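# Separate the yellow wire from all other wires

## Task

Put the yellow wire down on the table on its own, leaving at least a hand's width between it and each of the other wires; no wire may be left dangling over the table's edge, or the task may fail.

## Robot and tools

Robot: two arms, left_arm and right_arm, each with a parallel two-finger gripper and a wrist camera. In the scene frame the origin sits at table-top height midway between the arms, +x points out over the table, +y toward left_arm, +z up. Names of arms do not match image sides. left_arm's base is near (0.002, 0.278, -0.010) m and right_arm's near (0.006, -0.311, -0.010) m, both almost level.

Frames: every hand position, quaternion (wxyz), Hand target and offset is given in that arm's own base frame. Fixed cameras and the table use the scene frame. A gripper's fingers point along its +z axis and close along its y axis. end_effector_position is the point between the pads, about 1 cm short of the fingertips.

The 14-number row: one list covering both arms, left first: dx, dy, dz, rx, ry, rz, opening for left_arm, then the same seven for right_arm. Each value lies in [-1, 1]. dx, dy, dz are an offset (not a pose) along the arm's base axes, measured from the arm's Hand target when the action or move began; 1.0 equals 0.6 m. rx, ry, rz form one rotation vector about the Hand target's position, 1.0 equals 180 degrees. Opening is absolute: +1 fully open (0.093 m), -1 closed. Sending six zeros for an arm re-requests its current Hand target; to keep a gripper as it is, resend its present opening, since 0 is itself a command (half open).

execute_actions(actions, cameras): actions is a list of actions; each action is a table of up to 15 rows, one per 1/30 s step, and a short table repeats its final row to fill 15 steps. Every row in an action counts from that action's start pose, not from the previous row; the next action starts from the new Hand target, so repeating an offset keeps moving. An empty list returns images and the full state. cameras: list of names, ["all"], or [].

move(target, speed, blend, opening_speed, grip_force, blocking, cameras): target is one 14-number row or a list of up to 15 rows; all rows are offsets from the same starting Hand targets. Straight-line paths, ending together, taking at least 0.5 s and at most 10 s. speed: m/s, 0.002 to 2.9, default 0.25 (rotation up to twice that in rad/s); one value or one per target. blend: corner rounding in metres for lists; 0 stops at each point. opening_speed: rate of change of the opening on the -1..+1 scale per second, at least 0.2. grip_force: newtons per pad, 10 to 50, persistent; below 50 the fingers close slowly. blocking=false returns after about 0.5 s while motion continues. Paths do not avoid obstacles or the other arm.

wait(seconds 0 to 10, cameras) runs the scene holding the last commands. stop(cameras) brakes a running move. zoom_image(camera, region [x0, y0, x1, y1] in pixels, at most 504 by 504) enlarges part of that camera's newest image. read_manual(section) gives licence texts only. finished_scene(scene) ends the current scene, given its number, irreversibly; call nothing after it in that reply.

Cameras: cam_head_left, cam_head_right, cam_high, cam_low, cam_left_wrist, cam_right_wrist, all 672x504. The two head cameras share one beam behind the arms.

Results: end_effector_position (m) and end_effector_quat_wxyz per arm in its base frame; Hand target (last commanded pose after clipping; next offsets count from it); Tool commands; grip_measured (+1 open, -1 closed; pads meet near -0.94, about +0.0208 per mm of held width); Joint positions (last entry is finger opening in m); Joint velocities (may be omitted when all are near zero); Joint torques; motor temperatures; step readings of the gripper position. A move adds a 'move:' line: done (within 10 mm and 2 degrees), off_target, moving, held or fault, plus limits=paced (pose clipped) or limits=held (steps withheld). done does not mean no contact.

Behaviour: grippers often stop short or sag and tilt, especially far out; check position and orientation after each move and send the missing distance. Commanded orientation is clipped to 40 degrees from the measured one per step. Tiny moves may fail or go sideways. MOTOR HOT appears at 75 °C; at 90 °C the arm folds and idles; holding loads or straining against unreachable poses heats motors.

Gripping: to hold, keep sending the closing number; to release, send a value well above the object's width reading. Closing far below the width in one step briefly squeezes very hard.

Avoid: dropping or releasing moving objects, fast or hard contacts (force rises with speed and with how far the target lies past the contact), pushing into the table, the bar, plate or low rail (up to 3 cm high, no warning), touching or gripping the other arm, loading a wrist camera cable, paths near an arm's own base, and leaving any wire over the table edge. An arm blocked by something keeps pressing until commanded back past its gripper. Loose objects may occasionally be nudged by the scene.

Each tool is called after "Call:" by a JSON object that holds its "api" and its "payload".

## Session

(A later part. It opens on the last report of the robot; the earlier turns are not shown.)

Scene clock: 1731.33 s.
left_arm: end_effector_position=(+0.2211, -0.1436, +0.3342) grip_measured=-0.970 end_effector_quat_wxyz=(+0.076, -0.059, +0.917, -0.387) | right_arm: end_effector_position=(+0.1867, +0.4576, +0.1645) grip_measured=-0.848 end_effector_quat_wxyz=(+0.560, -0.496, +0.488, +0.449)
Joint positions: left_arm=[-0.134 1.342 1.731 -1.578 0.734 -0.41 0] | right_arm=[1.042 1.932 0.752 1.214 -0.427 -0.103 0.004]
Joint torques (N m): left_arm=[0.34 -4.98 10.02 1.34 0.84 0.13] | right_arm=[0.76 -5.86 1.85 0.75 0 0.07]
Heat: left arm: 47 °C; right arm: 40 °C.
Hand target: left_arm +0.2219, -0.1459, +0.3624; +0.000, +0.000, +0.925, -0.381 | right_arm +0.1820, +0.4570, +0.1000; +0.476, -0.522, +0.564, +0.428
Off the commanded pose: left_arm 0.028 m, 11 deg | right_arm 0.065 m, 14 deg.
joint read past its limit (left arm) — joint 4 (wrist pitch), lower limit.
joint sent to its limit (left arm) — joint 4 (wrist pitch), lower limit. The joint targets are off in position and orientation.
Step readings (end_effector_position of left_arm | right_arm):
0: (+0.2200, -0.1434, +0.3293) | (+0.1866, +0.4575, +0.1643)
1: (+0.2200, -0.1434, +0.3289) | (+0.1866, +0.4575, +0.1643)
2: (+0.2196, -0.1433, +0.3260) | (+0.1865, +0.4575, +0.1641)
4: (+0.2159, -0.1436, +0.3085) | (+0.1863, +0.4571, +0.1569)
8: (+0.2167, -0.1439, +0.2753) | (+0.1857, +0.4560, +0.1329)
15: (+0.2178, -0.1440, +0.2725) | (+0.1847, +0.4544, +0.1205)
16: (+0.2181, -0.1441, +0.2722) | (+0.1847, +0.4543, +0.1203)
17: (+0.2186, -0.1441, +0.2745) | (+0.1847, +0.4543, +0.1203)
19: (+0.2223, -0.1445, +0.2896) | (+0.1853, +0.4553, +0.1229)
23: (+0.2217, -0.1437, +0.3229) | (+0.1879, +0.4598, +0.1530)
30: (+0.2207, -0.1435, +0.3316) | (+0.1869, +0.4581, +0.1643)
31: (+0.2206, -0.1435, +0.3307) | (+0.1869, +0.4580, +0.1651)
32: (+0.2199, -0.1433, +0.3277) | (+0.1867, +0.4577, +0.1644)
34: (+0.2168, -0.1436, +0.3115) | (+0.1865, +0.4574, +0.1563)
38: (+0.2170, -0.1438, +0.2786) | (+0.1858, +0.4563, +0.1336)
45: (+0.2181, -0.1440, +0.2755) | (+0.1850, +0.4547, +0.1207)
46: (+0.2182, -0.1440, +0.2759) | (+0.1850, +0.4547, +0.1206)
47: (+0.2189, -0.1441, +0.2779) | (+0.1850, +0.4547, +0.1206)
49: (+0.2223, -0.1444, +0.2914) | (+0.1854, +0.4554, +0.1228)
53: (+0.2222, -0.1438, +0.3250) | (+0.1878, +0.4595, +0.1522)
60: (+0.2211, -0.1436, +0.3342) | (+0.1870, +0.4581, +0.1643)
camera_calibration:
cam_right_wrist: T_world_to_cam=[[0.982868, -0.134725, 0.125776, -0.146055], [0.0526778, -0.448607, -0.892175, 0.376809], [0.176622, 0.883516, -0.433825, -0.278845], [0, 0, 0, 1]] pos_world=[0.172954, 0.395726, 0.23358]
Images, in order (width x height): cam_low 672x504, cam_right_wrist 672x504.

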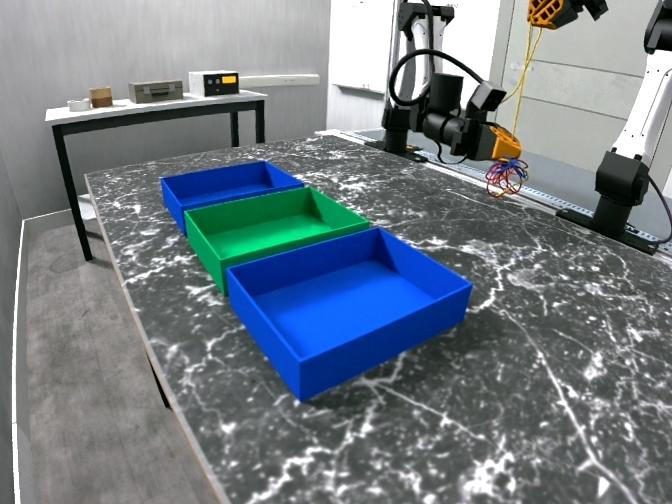

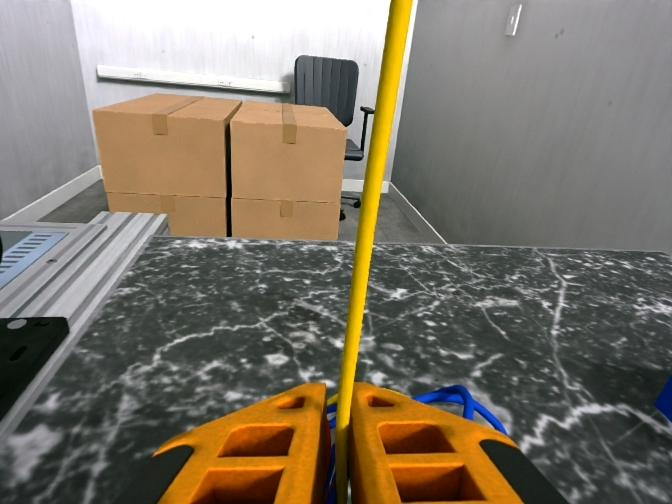

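Call:
{"api": "execute_actions", "payload": {"actions": [[[0,0,-0.03,0,0,0,-1,0,0,0.01,0,0,0,-0.85],[0,0,-0.07,0,0,0,-1,0,0,0.03,0,0,0,-0.85],[0,0,-0.11,0,0,0,-1,0,0,0.05,0,0,0,-0.85],[0,0,-0.15,0,0,0,-1,0,0,0.06,0,0,0,-0.85]],[[0,0,0.03,0,0,0,-1,0,0,-0.01,0,0,0,-0.85],[0,0,0.07,0,0,0,-1,0,0,-0.03,0,0,0,-0.85],[0,0,0.11,0,0,0,-1,0,0,-0.05,0,0,0,-0.85],[0,0,0.155,0,0,0,-1,0,0,-0.06,0,0,0,-0.85]],[[0,0,-0.03,0,0,0,-1,0,0,0.01,0,0,0,-0.85],[0,0,-0.07,0,0,0,-1,0,0,0.03,0,0,0,-0.85],[0,0,-0.11,0,0,0,-1,0,0,0.05,0,0,0,-0.85],[0,0,-0.15,0,0,0,-1,0,0,0.06,0,0,0,-0.85]],[[0,0,0.03,0,0,0,-1,0,0,-0.01,0,0,0,-0.85],[0,0,0.07,0,0,0,-1,0,0,-0.03,0,0,0,-0.85],[0,0,0.11,0,0,0,-1,0,0,-0.05,0,0,0,-0.85],[0,0,0.155,0,0,0,-1,0,0,-0.06,0,0,0,-0.85]],[[0,0,-0.03,0,0,0,-1,0,0,0.01,0,0,0,-0.85],[0,0,-0.07,0,0,0,-1,0,0,0.03,0,0,0,-0.85],[0,0,-0.11,0,0,0,-1,0,0,0.05,0,0,0,-0.85],[0,0,-0.15,0,0,0,-1,0,0,0.06,0,0,0,-0.85]],[[0,0,0.03,0,0,0,-1,0,0,-0.01,0,0,0,-0.85],[0,0,0.07,0,0,0,-1,0,0,-0.03,0,0,0,-0.85],[0,0,0.11,0,0,0,-1,0,0,-0.05,0,0,0,-0.85],[0,0,0.155,0,0,0,-1,0,0,-0.06,0,0,0,-0.85]],[[0,0,-0.03,0,0,0,-1,0,0,0.01,0,0,0,-0.85],[0,0,-0.07,0,0,0,-1,0,0,0.03,0,0,0,-0.85],[0,0,-0.11,0,0,0,-1,0,0,0.05,0,0,0,-0.85],[0,0,-0.15,0,0,0,-1,0,0,0.06,0,0,0,-0.85]],[[0,0,0.03,0,0,0,-1,0,0,-0.01,0,0,0,-0.85],[0,0,0.07,0,0,0,-1,0,0,-0.03,0,0,0,-0.85],[0,0,0.11,0,0,0,-1,0,0,-0.05,0,0,0,-0.85],[0,0,0.155,0,0,0,-1,0,0,-0.06,0,0,0,-0.85]]], "cameras": ["cam_right_wrist", "cam_low"]}}

Scene clock: 1776.07 s.
left_arm: end_effector_position=(+0.2202, -0.1431, +0.3505) grip_measured=-0.970 end_effector_quat_wxyz=(+0.097, -0.061, +0.912, -0.394) | right_arm: end_effector_position=(+0.1875, +0.4587, +0.1558) grip_measured=-0.848 end_effector_quat_wxyz=(+0.548, -0.500, +0.501, +0.446)
Joint positions: left_arm=[-0.131 1.332 1.78 -1.578 0.737 -0.437 0] | right_arm=[1.042 1.938 0.756 1.181 -0.426 -0.101 0.004]
Joint torques (N m): left_arm=[0.39 -3.77 9.43 1.42 0.84 0.13] | right_arm=[0.76 -6.15 2.56 1.03 0.06 0.06]
Motor temperatures (°C): left_arm=[25 31 44 34 27 28 29] | right_arm=[24 37 39 35 26 24 26]
Heat: left arm: 44 °C; right arm: 39 °C.
Hand target: left_arm +0.2219, -0.1460, +0.3744; +0.000, +0.000, +0.925, -0.381 | right_arm +0.1820, +0.4570, +0.1001; +0.476, -0.522, +0.564, +0.428
Off the commanded pose: left_arm 0.024 m, 13 deg | right_arm 0.056 m, 12 deg.
joint read past its limit (left arm) — joint 4 (wrist pitch), lower limit.
joint sent to its limit (left arm) — joint 4 (wrist pitch), lower limit. The joint targets are off in position and orientation.
Step readings (end_effector_position of left_arm | right_arm):
0: (+0.2211, -0.1436, +0.3342) | (+0.1867, +0.4576, +0.1645)
1: (+0.2210, -0.1436, +0.3337) | (+0.1867, +0.4576, +0.1645)
2: (+0.2200, -0.1434, +0.3299) | (+0.1866, +0.4575, +0.1639)
4: (+0.2164, -0.1438, +0.3112) | (+0.1863, +0.4570, +0.1568)
8: (+0.2167, -0.1442, +0.2707) | (+0.1852, +0.4551, +0.1407)
15: (+0.2181, -0.1446, +0.2663) | (+0.1838, +0.4526, +0.1229)
16: (+0.2183, -0.1446, +0.2667) | (+0.1835, +0.4522, +0.1218)
17: (+0.2192, -0.1447, +0.2698) | (+0.1837, +0.4525, +0.1223)
19: (+0.2228, -0.1451, +0.2871) | (+0.1844, +0.4538, +0.1197)
23: (+0.2207, -0.1433, +0.3281) | (+0.1880, +0.4599, +0.1500)
30: (+0.2202, -0.1432, +0.3387) | (+0.1871, +0.4583, +0.1648)
31: (+0.2202, -0.1432, +0.3383) | (+0.1869, +0.4581, +0.1645)
32: (+0.2198, -0.1428, +0.3345) | (+0.1869, +0.4580, +0.1649)
34: (+0.2162, -0.1433, +0.3158) | (+0.1866, +0.4574, +0.1589)
38: (+0.2167, -0.1438, +0.2740) | (+0.1856, +0.4556, +0.1425)
45: (+0.2185, -0.1446, +0.2689) | (+0.1840, +0.4529, +0.1239)
46: (+0.2186, -0.1446, +0.2693) | (+0.1839, +0.4528, +0.1232)
47: (+0.2195, -0.1447, +0.2725) | (+0.1841, +0.4531, +0.1231)
49: (+0.2231, -0.1452, +0.2907) | (+0.1848, +0.4542, +0.1206)
53: (+0.2207, -0.1432, +0.3329) | (+0.1877, +0.4592, +0.1466)
60: (+0.2201, -0.1432, +0.3435) | (+0.1872, +0.4584, +0.1611)
61: (+0.2200, -0.1431, +0.3427) | (+0.1871, +0.4581, +0.1607)
62: (+0.2191, -0.1431, +0.3384) | (+0.1870, +0.4581, +0.1599)
64: (+0.2155, -0.1436, +0.3180) | (+0.1866, +0.4574, +0.1532)
68: (+0.2172, -0.1441, +0.2761) | (+0.1855, +0.4554, +0.1392)
75: (+0.2188, -0.1444, +0.2717) | (+0.1842, +0.4532, +0.1241)
76: (+0.2189, -0.1444, +0.2721) | (+0.1841, +0.4531, +0.1235)
77: (+0.2200, -0.1446, +0.2749) | (+0.1841, +0.4531, +0.1228)
79: (+0.2238, -0.1451, +0.2929) | (+0.1847, +0.4541, +0.1192)
83: (+0.2218, -0.1429, +0.3367) | (+0.1875, +0.4589, +0.1424)
90: (+0.2200, -0.1427, +0.3487) | (+0.1873, +0.4585, +0.1550)
91: (+0.2199, -0.1427, +0.3474) | (+0.1873, +0.4585, +0.1551)
92: (+0.2196, -0.1427, +0.3434) | (+0.1872, +0.4585, +0.1545)
94: (+0.2155, -0.1433, +0.3233) | (+0.1868, +0.4576, +0.1482)
98: (+0.2175, -0.1441, +0.2795) | (+0.1855, +0.4554, +0.1373)
105: (+0.2194, -0.1444, +0.2746) | (+0.1843, +0.4533, +0.1239)
106: (+0.2197, -0.1444, +0.2754) | (+0.1843, +0.4533, +0.1235)
107: (+0.2204, -0.1445, +0.2786) | (+0.1843, +0.4533, +0.1227)
109: (+0.2241, -0.1454, +0.2967) | (+0.1849, +0.4543, +0.1189)
113: (+0.2212, -0.1432, +0.3394) | (+0.1872, +0.4598, +0.1415)
120: (+0.2202, -0.1431, +0.3505) | (+0.1878, +0.4592, +0.1559)
camera_calibration:
cam_right_wrist: T_world_to_cam=[[0.985081, -0.131855, 0.110585, -0.14494], [0.0351203, -0.475043, -0.879262, 0.382891], [0.168467, 0.870028, -0.463325, -0.27143], [0, 0, 0, 1]] pos_world=[0.175057, 0.39893, 0.226929]
Images, in order (width x height): cam_low 672x504, cam_right_wrist 672x504.

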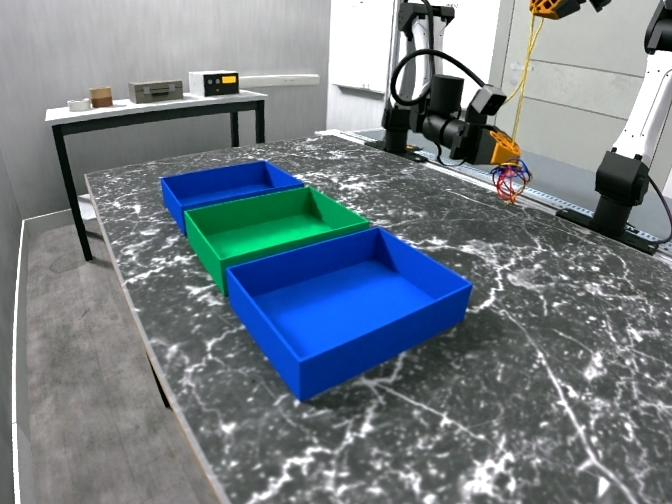

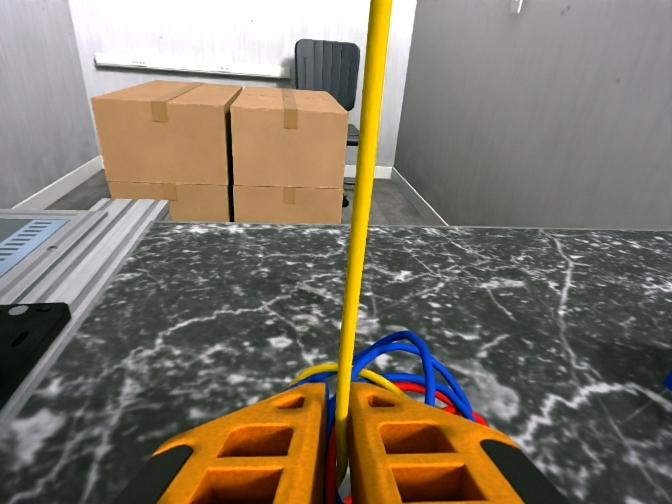

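Call:
{"api": "zoom_image", "payload": {"camera": "cam_right_wrist", "region": [260, 310, 510, 504]}}

Call:
{"api": "zoom_image", "payload": {"camera": "cam_low", "region": [470, 110, 560, 215]}}

Scaled by 2.016 from the camera's 672x504 image, which has a finer 960x720 frame.

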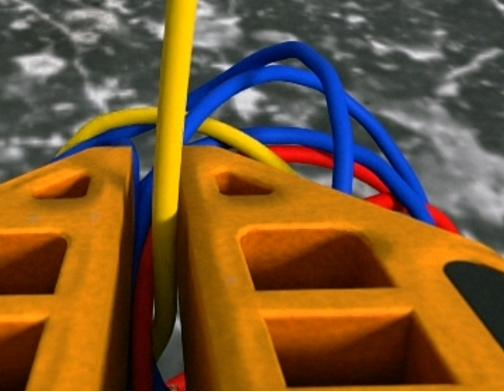

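Scaled by 4.800 from the camera's 672x504 image, which has a finer 960x720 frame.

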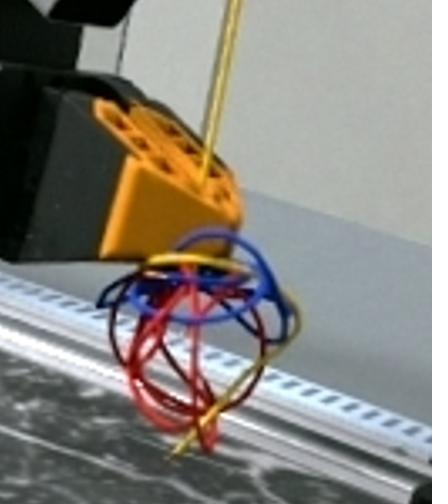

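Call:
{"api": "execute_actions", "payload": {"actions": [[[0,0,-0.05,0,0,0,-1,0,0,0.02,0,0,0,-0.85],[0,0,-0.1,0,0,0,-1,0,0,0.04,0,0,0,-0.85],[0,0,-0.14,0,0,0,-1,0,0,0.05,0,0,0,-0.85]],[[0,0,0.05,0,0,0,-1,0,0,-0.02,0,0,0,-0.85],[0,0,0.1,0,0,0,-1,0,0,-0.04,0,0,0,-0.85],[0,0,0.145,0,0,0,-1,0,0,-0.05,0,0,0,-0.85]],[[0,0,-0.05,0,0,0,-1,0,0,0.02,0,0,0,-0.85],[0,0,-0.1,0,0,0,-1,0,0,0.04,0,0,0,-0.85],[0,0,-0.14,0,0,0,-1,0,0,0.05,0,0,0,-0.85]],[[0,0,0.05,0,0,0,-1,0,0,-0.02,0,0,0,-0.85],[0,0,0.1,0,0,0,-1,0,0,-0.04,0,0,0,-0.85],[0,0,0.145,0,0,0,-1,0,0,-0.05,0,0,0,-0.85]],[[0,0,-0.05,0,0,0,-1,0,0,0.02,0,0,0,-0.85],[0,0,-0.1,0,0,0,-1,0,0,0.04,0,0,0,-0.85],[0,0,-0.14,0,0,0,-1,0,0,0.05,0,0,0,-0.85]],[[0,0,0.05,0,0,0,-1,0,0,-0.02,0,0,0,-0.85],[0,0,0.1,0,0,0,-1,0,0,-0.04,0,0,0,-0.85],[0,0,0.145,0,0,0,-1,0,0,-0.05,0,0,0,-0.85]],[[0,0,-0.05,0,0,0,-1,0,0,0.02,0,0,0,-0.85],[0,0,-0.1,0,0,0,-1,0,0,0.04,0,0,0,-0.85],[0,0,-0.14,0,0,0,-1,0,0,0.05,0,0,0,-0.85]],[[0,0,0.05,0,0,0,-1,0,0,-0.02,0,0,0,-0.85],[0,0,0.1,0,0,0,-1,0,0,-0.04,0,0,0,-0.85],[0,0,0.145,0,0,0,-1,0,0,-0.05,0,0,0,-0.85]],[[0,0,-0.05,0,0,0,-1,0,0,0.02,0,0,0,-0.85],[0,0,-0.1,0,0,0,-1,0,0,0.04,0,0,0,-0.85],[0,0,-0.14,0,0,0,-1,0,0,0.05,0,0,0,-0.85]],[[0,0,0.05,0,0,0,-1,0,0,-0.02,0,0,0,-0.85],[0,0,0.1,0,0,0,-1,0,0,-0.04,0,0,0,-0.85],[0,0,0.145,0,0,0,-1,0,0,-0.05,0,0,0,-0.85]]], "cameras": ["cam_right_wrist", "cam_low"]}}

Scene clock: 1853.33 s.
left_arm: end_effector_position=(+0.2228, -0.1435, +0.3624) grip_measured=-0.970 end_effector_quat_wxyz=(+0.107, -0.070, +0.907, -0.402) | right_arm: end_effector_position=(+0.1867, +0.4586, +0.1605) grip_measured=-0.848 end_effector_quat_wxyz=(+0.555, -0.497, +0.494, +0.448)
Joint positions: left_arm=[-0.128 1.339 1.826 -1.578 0.743 -0.471 0] | right_arm=[1.043 1.937 0.755 1.201 -0.425 -0.101 0.004]
Joint torques (N m): left_arm=[0.32 -4.31 9.69 1.47 0.85 0.12] | right_arm=[0.99 -6.11 2.04 0.85 0.02 0.07]
Heat: left arm: 47 °C; right arm: 38 °C.
Hand target: left_arm +0.2218, -0.1461, +0.3894; +0.000, +0.000, +0.925, -0.381 | right_arm +0.1820, +0.4570, +0.1001; +0.476, -0.522, +0.564, +0.428
Off the commanded pose: left_arm 0.027 m, 15 deg | right_arm 0.061 m, 13 deg.
joint read past its limit (left arm) — joint 4 (wrist pitch), lower limit.
joint sent to its limit (left arm) — joint 4 (wrist pitch), lower limit. The joint targets are off in position and orientation.
Step readings (end_effector_position of left_arm | right_arm):
0: (+0.2202, -0.1431, +0.3505) | (+0.1875, +0.4587, +0.1558)
1: (+0.2201, -0.1431, +0.3480) | (+0.1874, +0.4586, +0.1563)
2: (+0.2186, -0.1433, +0.3423) | (+0.1873, +0.4584, +0.1552)
4: (+0.2141, -0.1440, +0.3175) | (+0.1869, +0.4577, +0.1477)
8: (+0.2185, -0.1443, +0.2855) | (+0.1859, +0.4560, +0.1312)
15: (+0.2194, -0.1445, +0.2838) | (+0.1849, +0.4543, +0.1187)
16: (+0.2197, -0.1449, +0.2854) | (+0.1849, +0.4543, +0.1186)
17: (+0.2210, -0.1451, +0.2911) | (+0.1849, +0.4543, +0.1175)
19: (+0.2254, -0.1451, +0.3148) | (+0.1858, +0.4558, +0.1186)
23: (+0.2215, -0.1440, +0.3466) | (+0.1883, +0.4602, +0.1496)
30: (+0.2216, -0.1432, +0.3520) | (+0.1876, +0.4590, +0.1580)
31: (+0.2210, -0.1432, +0.3497) | (+0.1874, +0.4586, +0.1582)
32: (+0.2198, -0.1433, +0.3443) | (+0.1873, +0.4584, +0.1572)
34: (+0.2158, -0.1436, +0.3195) | (+0.1869, +0.4578, +0.1494)
38: (+0.2194, -0.1441, +0.2884) | (+0.1860, +0.4562, +0.1323)
45: (+0.2200, -0.1442, +0.2866) | (+0.1850, +0.4544, +0.1192)
46: (+0.2205, -0.1443, +0.2882) | (+0.1850, +0.4543, +0.1191)
47: (+0.2216, -0.1444, +0.2935) | (+0.1850, +0.4544, +0.1181)
49: (+0.2257, -0.1445, +0.3170) | (+0.1859, +0.4559, +0.1190)
53: (+0.2217, -0.1437, +0.3507) | (+0.1880, +0.4596, +0.1465)
60: (+0.2213, -0.1436, +0.3561) | (+0.1877, +0.4590, +0.1552)
61: (+0.2208, -0.1436, +0.3539) | (+0.1876, +0.4589, +0.1558)
62: (+0.2193, -0.1438, +0.3473) | (+0.1875, +0.4587, +0.1544)
64: (+0.2147, -0.1438, +0.3220) | (+0.1871, +0.4580, +0.1467)
68: (+0.2193, -0.1445, +0.2914) | (+0.1861, +0.4563, +0.1316)
75: (+0.2198, -0.1445, +0.2896) | (+0.1851, +0.4546, +0.1193)
76: (+0.2203, -0.1446, +0.2912) | (+0.1851, +0.4546, +0.1191)
77: (+0.2218, -0.1448, +0.2966) | (+0.1852, +0.4546, +0.1180)
79: (+0.2257, -0.1448, +0.3213) | (+0.1860, +0.4561, +0.1190)
83: (+0.2221, -0.1437, +0.3525) | (+0.1878, +0.4607, +0.1500)
90: (+0.2220, -0.1437, +0.3575) | (+0.1870, +0.4592, +0.1576)
91: (+0.2215, -0.1437, +0.3553) | (+0.1869, +0.4592, +0.1583)
92: (+0.2201, -0.1439, +0.3487) | (+0.1868, +0.4589, +0.1579)
94: (+0.2157, -0.1440, +0.3248) | (+0.1869, +0.4577, +0.1497)
98: (+0.2192, -0.1445, +0.2941) | (+0.1861, +0.4561, +0.1320)
105: (+0.2196, -0.1446, +0.2931) | (+0.1850, +0.4543, +0.1189)
106: (+0.2201, -0.1446, +0.2947) | (+0.1850, +0.4543, +0.1187)
107: (+0.2215, -0.1448, +0.3005) | (+0.1851, +0.4544, +0.1177)
109: (+0.2254, -0.1448, +0.3249) | (+0.1861, +0.4562, +0.1196)
113: (+0.2223, -0.1439, +0.3556) | (+0.1881, +0.4610, +0.1519)
120: (+0.2225, -0.1439, +0.3599) | (+0.1870, +0.4592, +0.1591)
121: (+0.2216, -0.1438, +0.3575) | (+0.1870, +0.4591, +0.1597)
122: (+0.2205, -0.1439, +0.3513) | (+0.1869, +0.4589, +0.1580)
124: (+0.2167, -0.1441, +0.3267) | (+0.1872, +0.4580, +0.1500)
128: (+0.2199, -0.1446, +0.2971) | (+0.1863, +0.4565, +0.1329)
135: (+0.2200, -0.1446, +0.2959) | (+0.1852, +0.4546, +0.1196)
136: (+0.2206, -0.1447, +0.2980) | (+0.1850, +0.4543, +0.1189)
137: (+0.2218, -0.1448, +0.3033) | (+0.1853, +0.4547, +0.1185)
139: (+0.2256, -0.1445, +0.3275) | (+0.1862, +0.4563, +0.1212)
143: (+0.2228, -0.1439, +0.3578) | (+0.1880, +0.4610, +0.1535)
150: (+0.2226, -0.1438, +0.3624) | (+0.1870, +0.4591, +0.1606)
camera_calibration:
cam_right_wrist: T_world_to_cam=[[0.984008, -0.133129, 0.11834, -0.145226], [0.0444932, -0.459606, -0.887008, 0.379532], [0.172476, 0.878088, -0.446333, -0.276198], [0, 0, 0, 1]] pos_world=[0.173655, 0.397628, 0.230558]
Images, in order (width x height): cam_low 672x504, cam_right_wrist 672x504.

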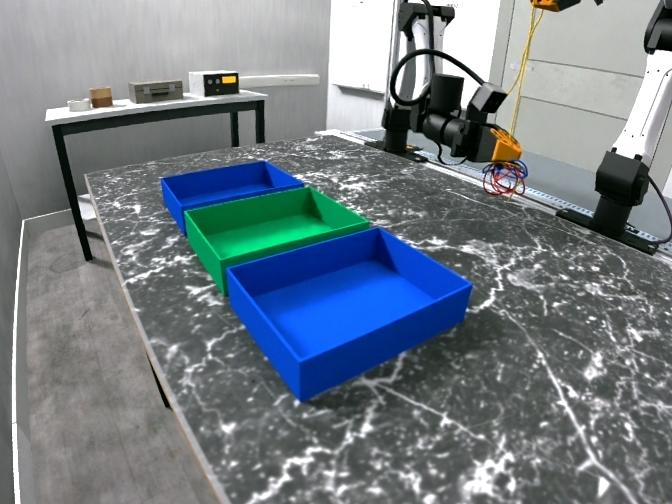

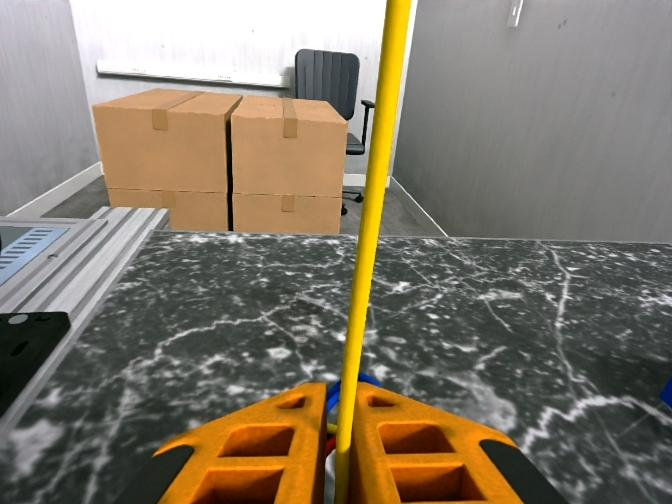

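Call:
{"api": "zoom_image", "payload": {"camera": "cam_low", "region": [470, 110, 560, 215]}}

Call:
{"api": "zoom_image", "payload": {"camera": "cam_right_wrist", "region": [260, 350, 440, 504]}}

Scaled by 4.800 from the camera's 672x504 image, which has a finer 960x720 frame.

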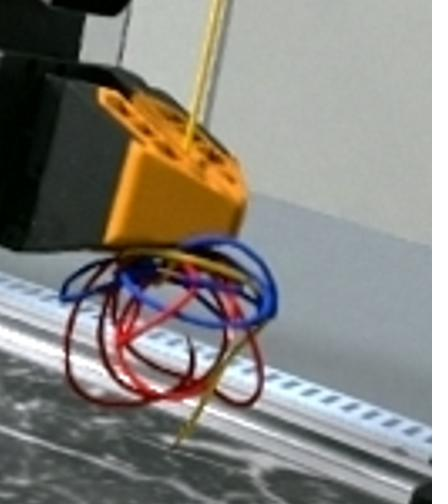

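Scaled by 2.800 from the camera's 672x504 image, which has a finer 960x720 frame.

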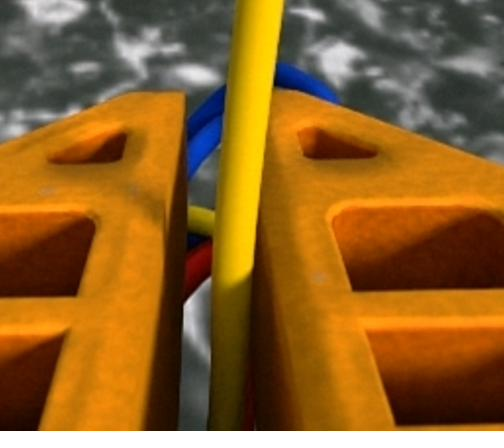

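Call:
{"api": "execute_actions", "payload": {"actions": [[[0,0,-0.06,0,0,0,-1,0,0,0.02,0,0,0,-0.85],[0,0,-0.12,0,0,0,-1,0,0,0.04,0,0,0,-0.85],[0,0,-0.18,0,0,0,-1,0,0,0.05,0,0,0,-0.85],[0,0,-0.22,0,0,0,-1,0,0,0.06,0,0,0,-0.85]],[[0,0,0.06,0,0,0,-1,0,0,-0.02,0,0,0,-0.85],[0,0,0.12,0,0,0,-1,0,0,-0.04,0,0,0,-0.85],[0,0,0.18,0,0,0,-1,0,0,-0.05,0,0,0,-0.85],[0,0,0.22,0,0,0,-1,0,0,-0.06,0,0,0,-0.85]],[[0,0,-0.06,0,0,0,-1,0,0,0.02,0,0,0,-0.85],[0,0,-0.12,0,0,0,-1,0,0,0.04,0,0,0,-0.85],[0,0,-0.18,0,0,0,-1,0,0,0.05,0,0,0,-0.85],[0,0,-0.22,0,0,0,-1,0,0,0.06,0,0,0,-0.85]],[[0,0,0.06,0,0,0,-1,0,0,-0.02,0,0,0,-0.85],[0,0,0.12,0,0,0,-1,0,0,-0.04,0,0,0,-0.85],[0,0,0.18,0,0,0,-1,0,0,-0.05,0,0,0,-0.85],[0,0,0.22,0,0,0,-1,0,0,-0.06,0,0,0,-0.85]],[[0,0,-0.06,0,0,0,-1,0,0,0.02,0,0,0,-0.85],[0,0,-0.12,0,0,0,-1,0,0,0.04,0,0,0,-0.85],[0,0,-0.18,0,0,0,-1,0,0,0.05,0,0,0,-0.85],[0,0,-0.22,0,0,0,-1,0,0,0.06,0,0,0,-0.85]],[[0,0,0.06,0,0,0,-1,0,0,-0.02,0,0,0,-0.85],[0,0,0.12,0,0,0,-1,0,0,-0.04,0,0,0,-0.85],[0,0,0.18,0,0,0,-1,0,0,-0.05,0,0,0,-0.85],[0,0,0.22,0,0,0,-1,0,0,-0.06,0,0,0,-0.85]]], "cameras": ["cam_right_wrist", "cam_low"]}}

Scene clock: 1940.67 s.
left_arm: end_effector_position=(+0.2216, -0.1432, +0.3688) grip_measured=-0.970 end_effector_quat_wxyz=(+0.119, -0.064, +0.905, -0.404) | right_arm: end_effector_position=(+0.1874, +0.4591, +0.1482) grip_measured=-0.848 end_effector_quat_wxyz=(+0.538, -0.504, +0.509, +0.444)
Joint positions: left_arm=[-0.128 1.333 1.844 -1.577 0.742 -0.47 0] | right_arm=[1.042 1.944 0.758 1.158 -0.428 -0.101 0.004]
Joint torques (N m): left_arm=[0.35 -3.36 8.28 1.5 0.86 0.13] | right_arm=[0.8 -6.46 2.65 1.22 0 0.03]
Heat: left arm: 46 °C; right arm: 37 °C.
Hand target: left_arm +0.2218, -0.1460, +0.3894; +0.000, +0.000, +0.925, -0.381 | right_arm +0.1820, +0.4570, +0.1000; +0.476, -0.522, +0.564, +0.428
Off the commanded pose: left_arm 0.021 m, 16 deg | right_arm 0.048 m, 10 deg.
joint read past its limit (left arm) — joint 4 (wrist pitch), lower limit.
joint sent to its limit (left arm) — joint 4 (wrist pitch), lower limit. The joint targets are off in position and orientation.
Step readings (end_effector_position of left_arm | right_arm):
0: (+0.2228, -0.1435, +0.3624) | (+0.1867, +0.4586, +0.1605)
1: (+0.2225, -0.1435, +0.3594) | (+0.1866, +0.4585, +0.1615)
2: (+0.2201, -0.1437, +0.3507) | (+0.1865, +0.4583, +0.1596)
4: (+0.2140, -0.1439, +0.3192) | (+0.1867, +0.4571, +0.1487)
8: (+0.2136, -0.1439, +0.2563) | (+0.1855, +0.4549, +0.1354)
15: (+0.2164, -0.1443, +0.2497) | (+0.1842, +0.4527, +0.1229)
16: (+0.2172, -0.1444, +0.2524) | (+0.1841, +0.4527, +0.1227)
17: (+0.2200, -0.1448, +0.2609) | (+0.1842, +0.4527, +0.1215)
19: (+0.2259, -0.1455, +0.2938) | (+0.1847, +0.4536, +0.1155)
23: (+0.2167, -0.1426, +0.3582) | (+0.1879, +0.4607, +0.1433)
30: (+0.2204, -0.1431, +0.3681) | (+0.1835, +0.4606, +0.1575)
31: (+0.2208, -0.1431, +0.3637) | (+0.1840, +0.4600, +0.1571)
32: (+0.2195, -0.1435, +0.3539) | (+0.1839, +0.4599, +0.1546)
34: (+0.2142, -0.1440, +0.3217) | (+0.1835, +0.4591, +0.1442)
38: (+0.2142, -0.1440, +0.2560) | (+0.1835, +0.4561, +0.1329)
45: (+0.2166, -0.1443, +0.2494) | (+0.1836, +0.4533, +0.1213)
46: (+0.2172, -0.1444, +0.2524) | (+0.1836, +0.4533, +0.1212)
47: (+0.2198, -0.1447, +0.2605) | (+0.1843, +0.4530, +0.1198)
49: (+0.2265, -0.1453, +0.2939) | (+0.1849, +0.4540, +0.1150)
53: (+0.2168, -0.1423, +0.3588) | (+0.1874, +0.4619, +0.1421)
60: (+0.2205, -0.1427, +0.3683) | (+0.1849, +0.4604, +0.1556)
61: (+0.2210, -0.1428, +0.3642) | (+0.1847, +0.4601, +0.1553)
62: (+0.2197, -0.1433, +0.3550) | (+0.1845, +0.4599, +0.1534)
64: (+0.2143, -0.1438, +0.3225) | (+0.1846, +0.4585, +0.1437)
68: (+0.2142, -0.1439, +0.2559) | (+0.1847, +0.4555, +0.1330)
75: (+0.2166, -0.1442, +0.2492) | (+0.1842, +0.4530, +0.1214)
76: (+0.2172, -0.1443, +0.2515) | (+0.1841, +0.4530, +0.1210)
77: (+0.2197, -0.1446, +0.2593) | (+0.1842, +0.4530, +0.1199)
79: (+0.2263, -0.1451, +0.2930) | (+0.1847, +0.4539, +0.1145)
83: (+0.2162, -0.1425, +0.3617) | (+0.1874, +0.4606, +0.1353)
90: (+0.2204, -0.1431, +0.3698) | (+0.1847, +0.4606, +0.1488)
camera_calibration:
cam_right_wrist: T_world_to_cam=[[0.986808, -0.127488, 0.0997823, -0.144757], [0.0236946, -0.495972, -0.868015, 0.38655], [0.160151, 0.858929, -0.486408, -0.265181], [0, 0, 0, 1]] pos_world=[0.176157, 0.401034, 0.220989]
Images, in order (width x height): cam_low 672x504, cam_right_wrist 672x504.

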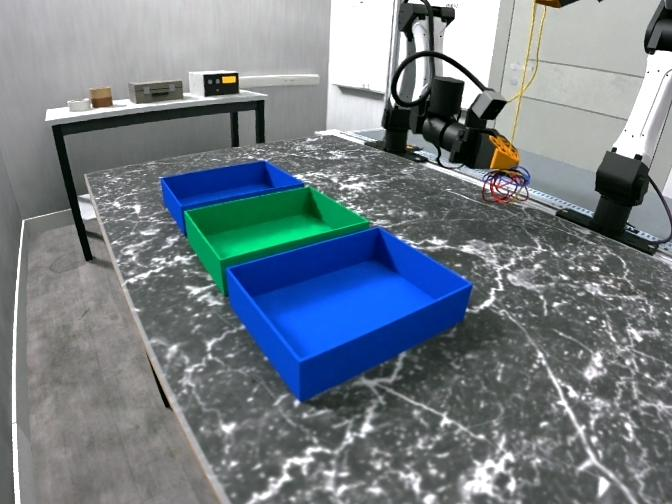

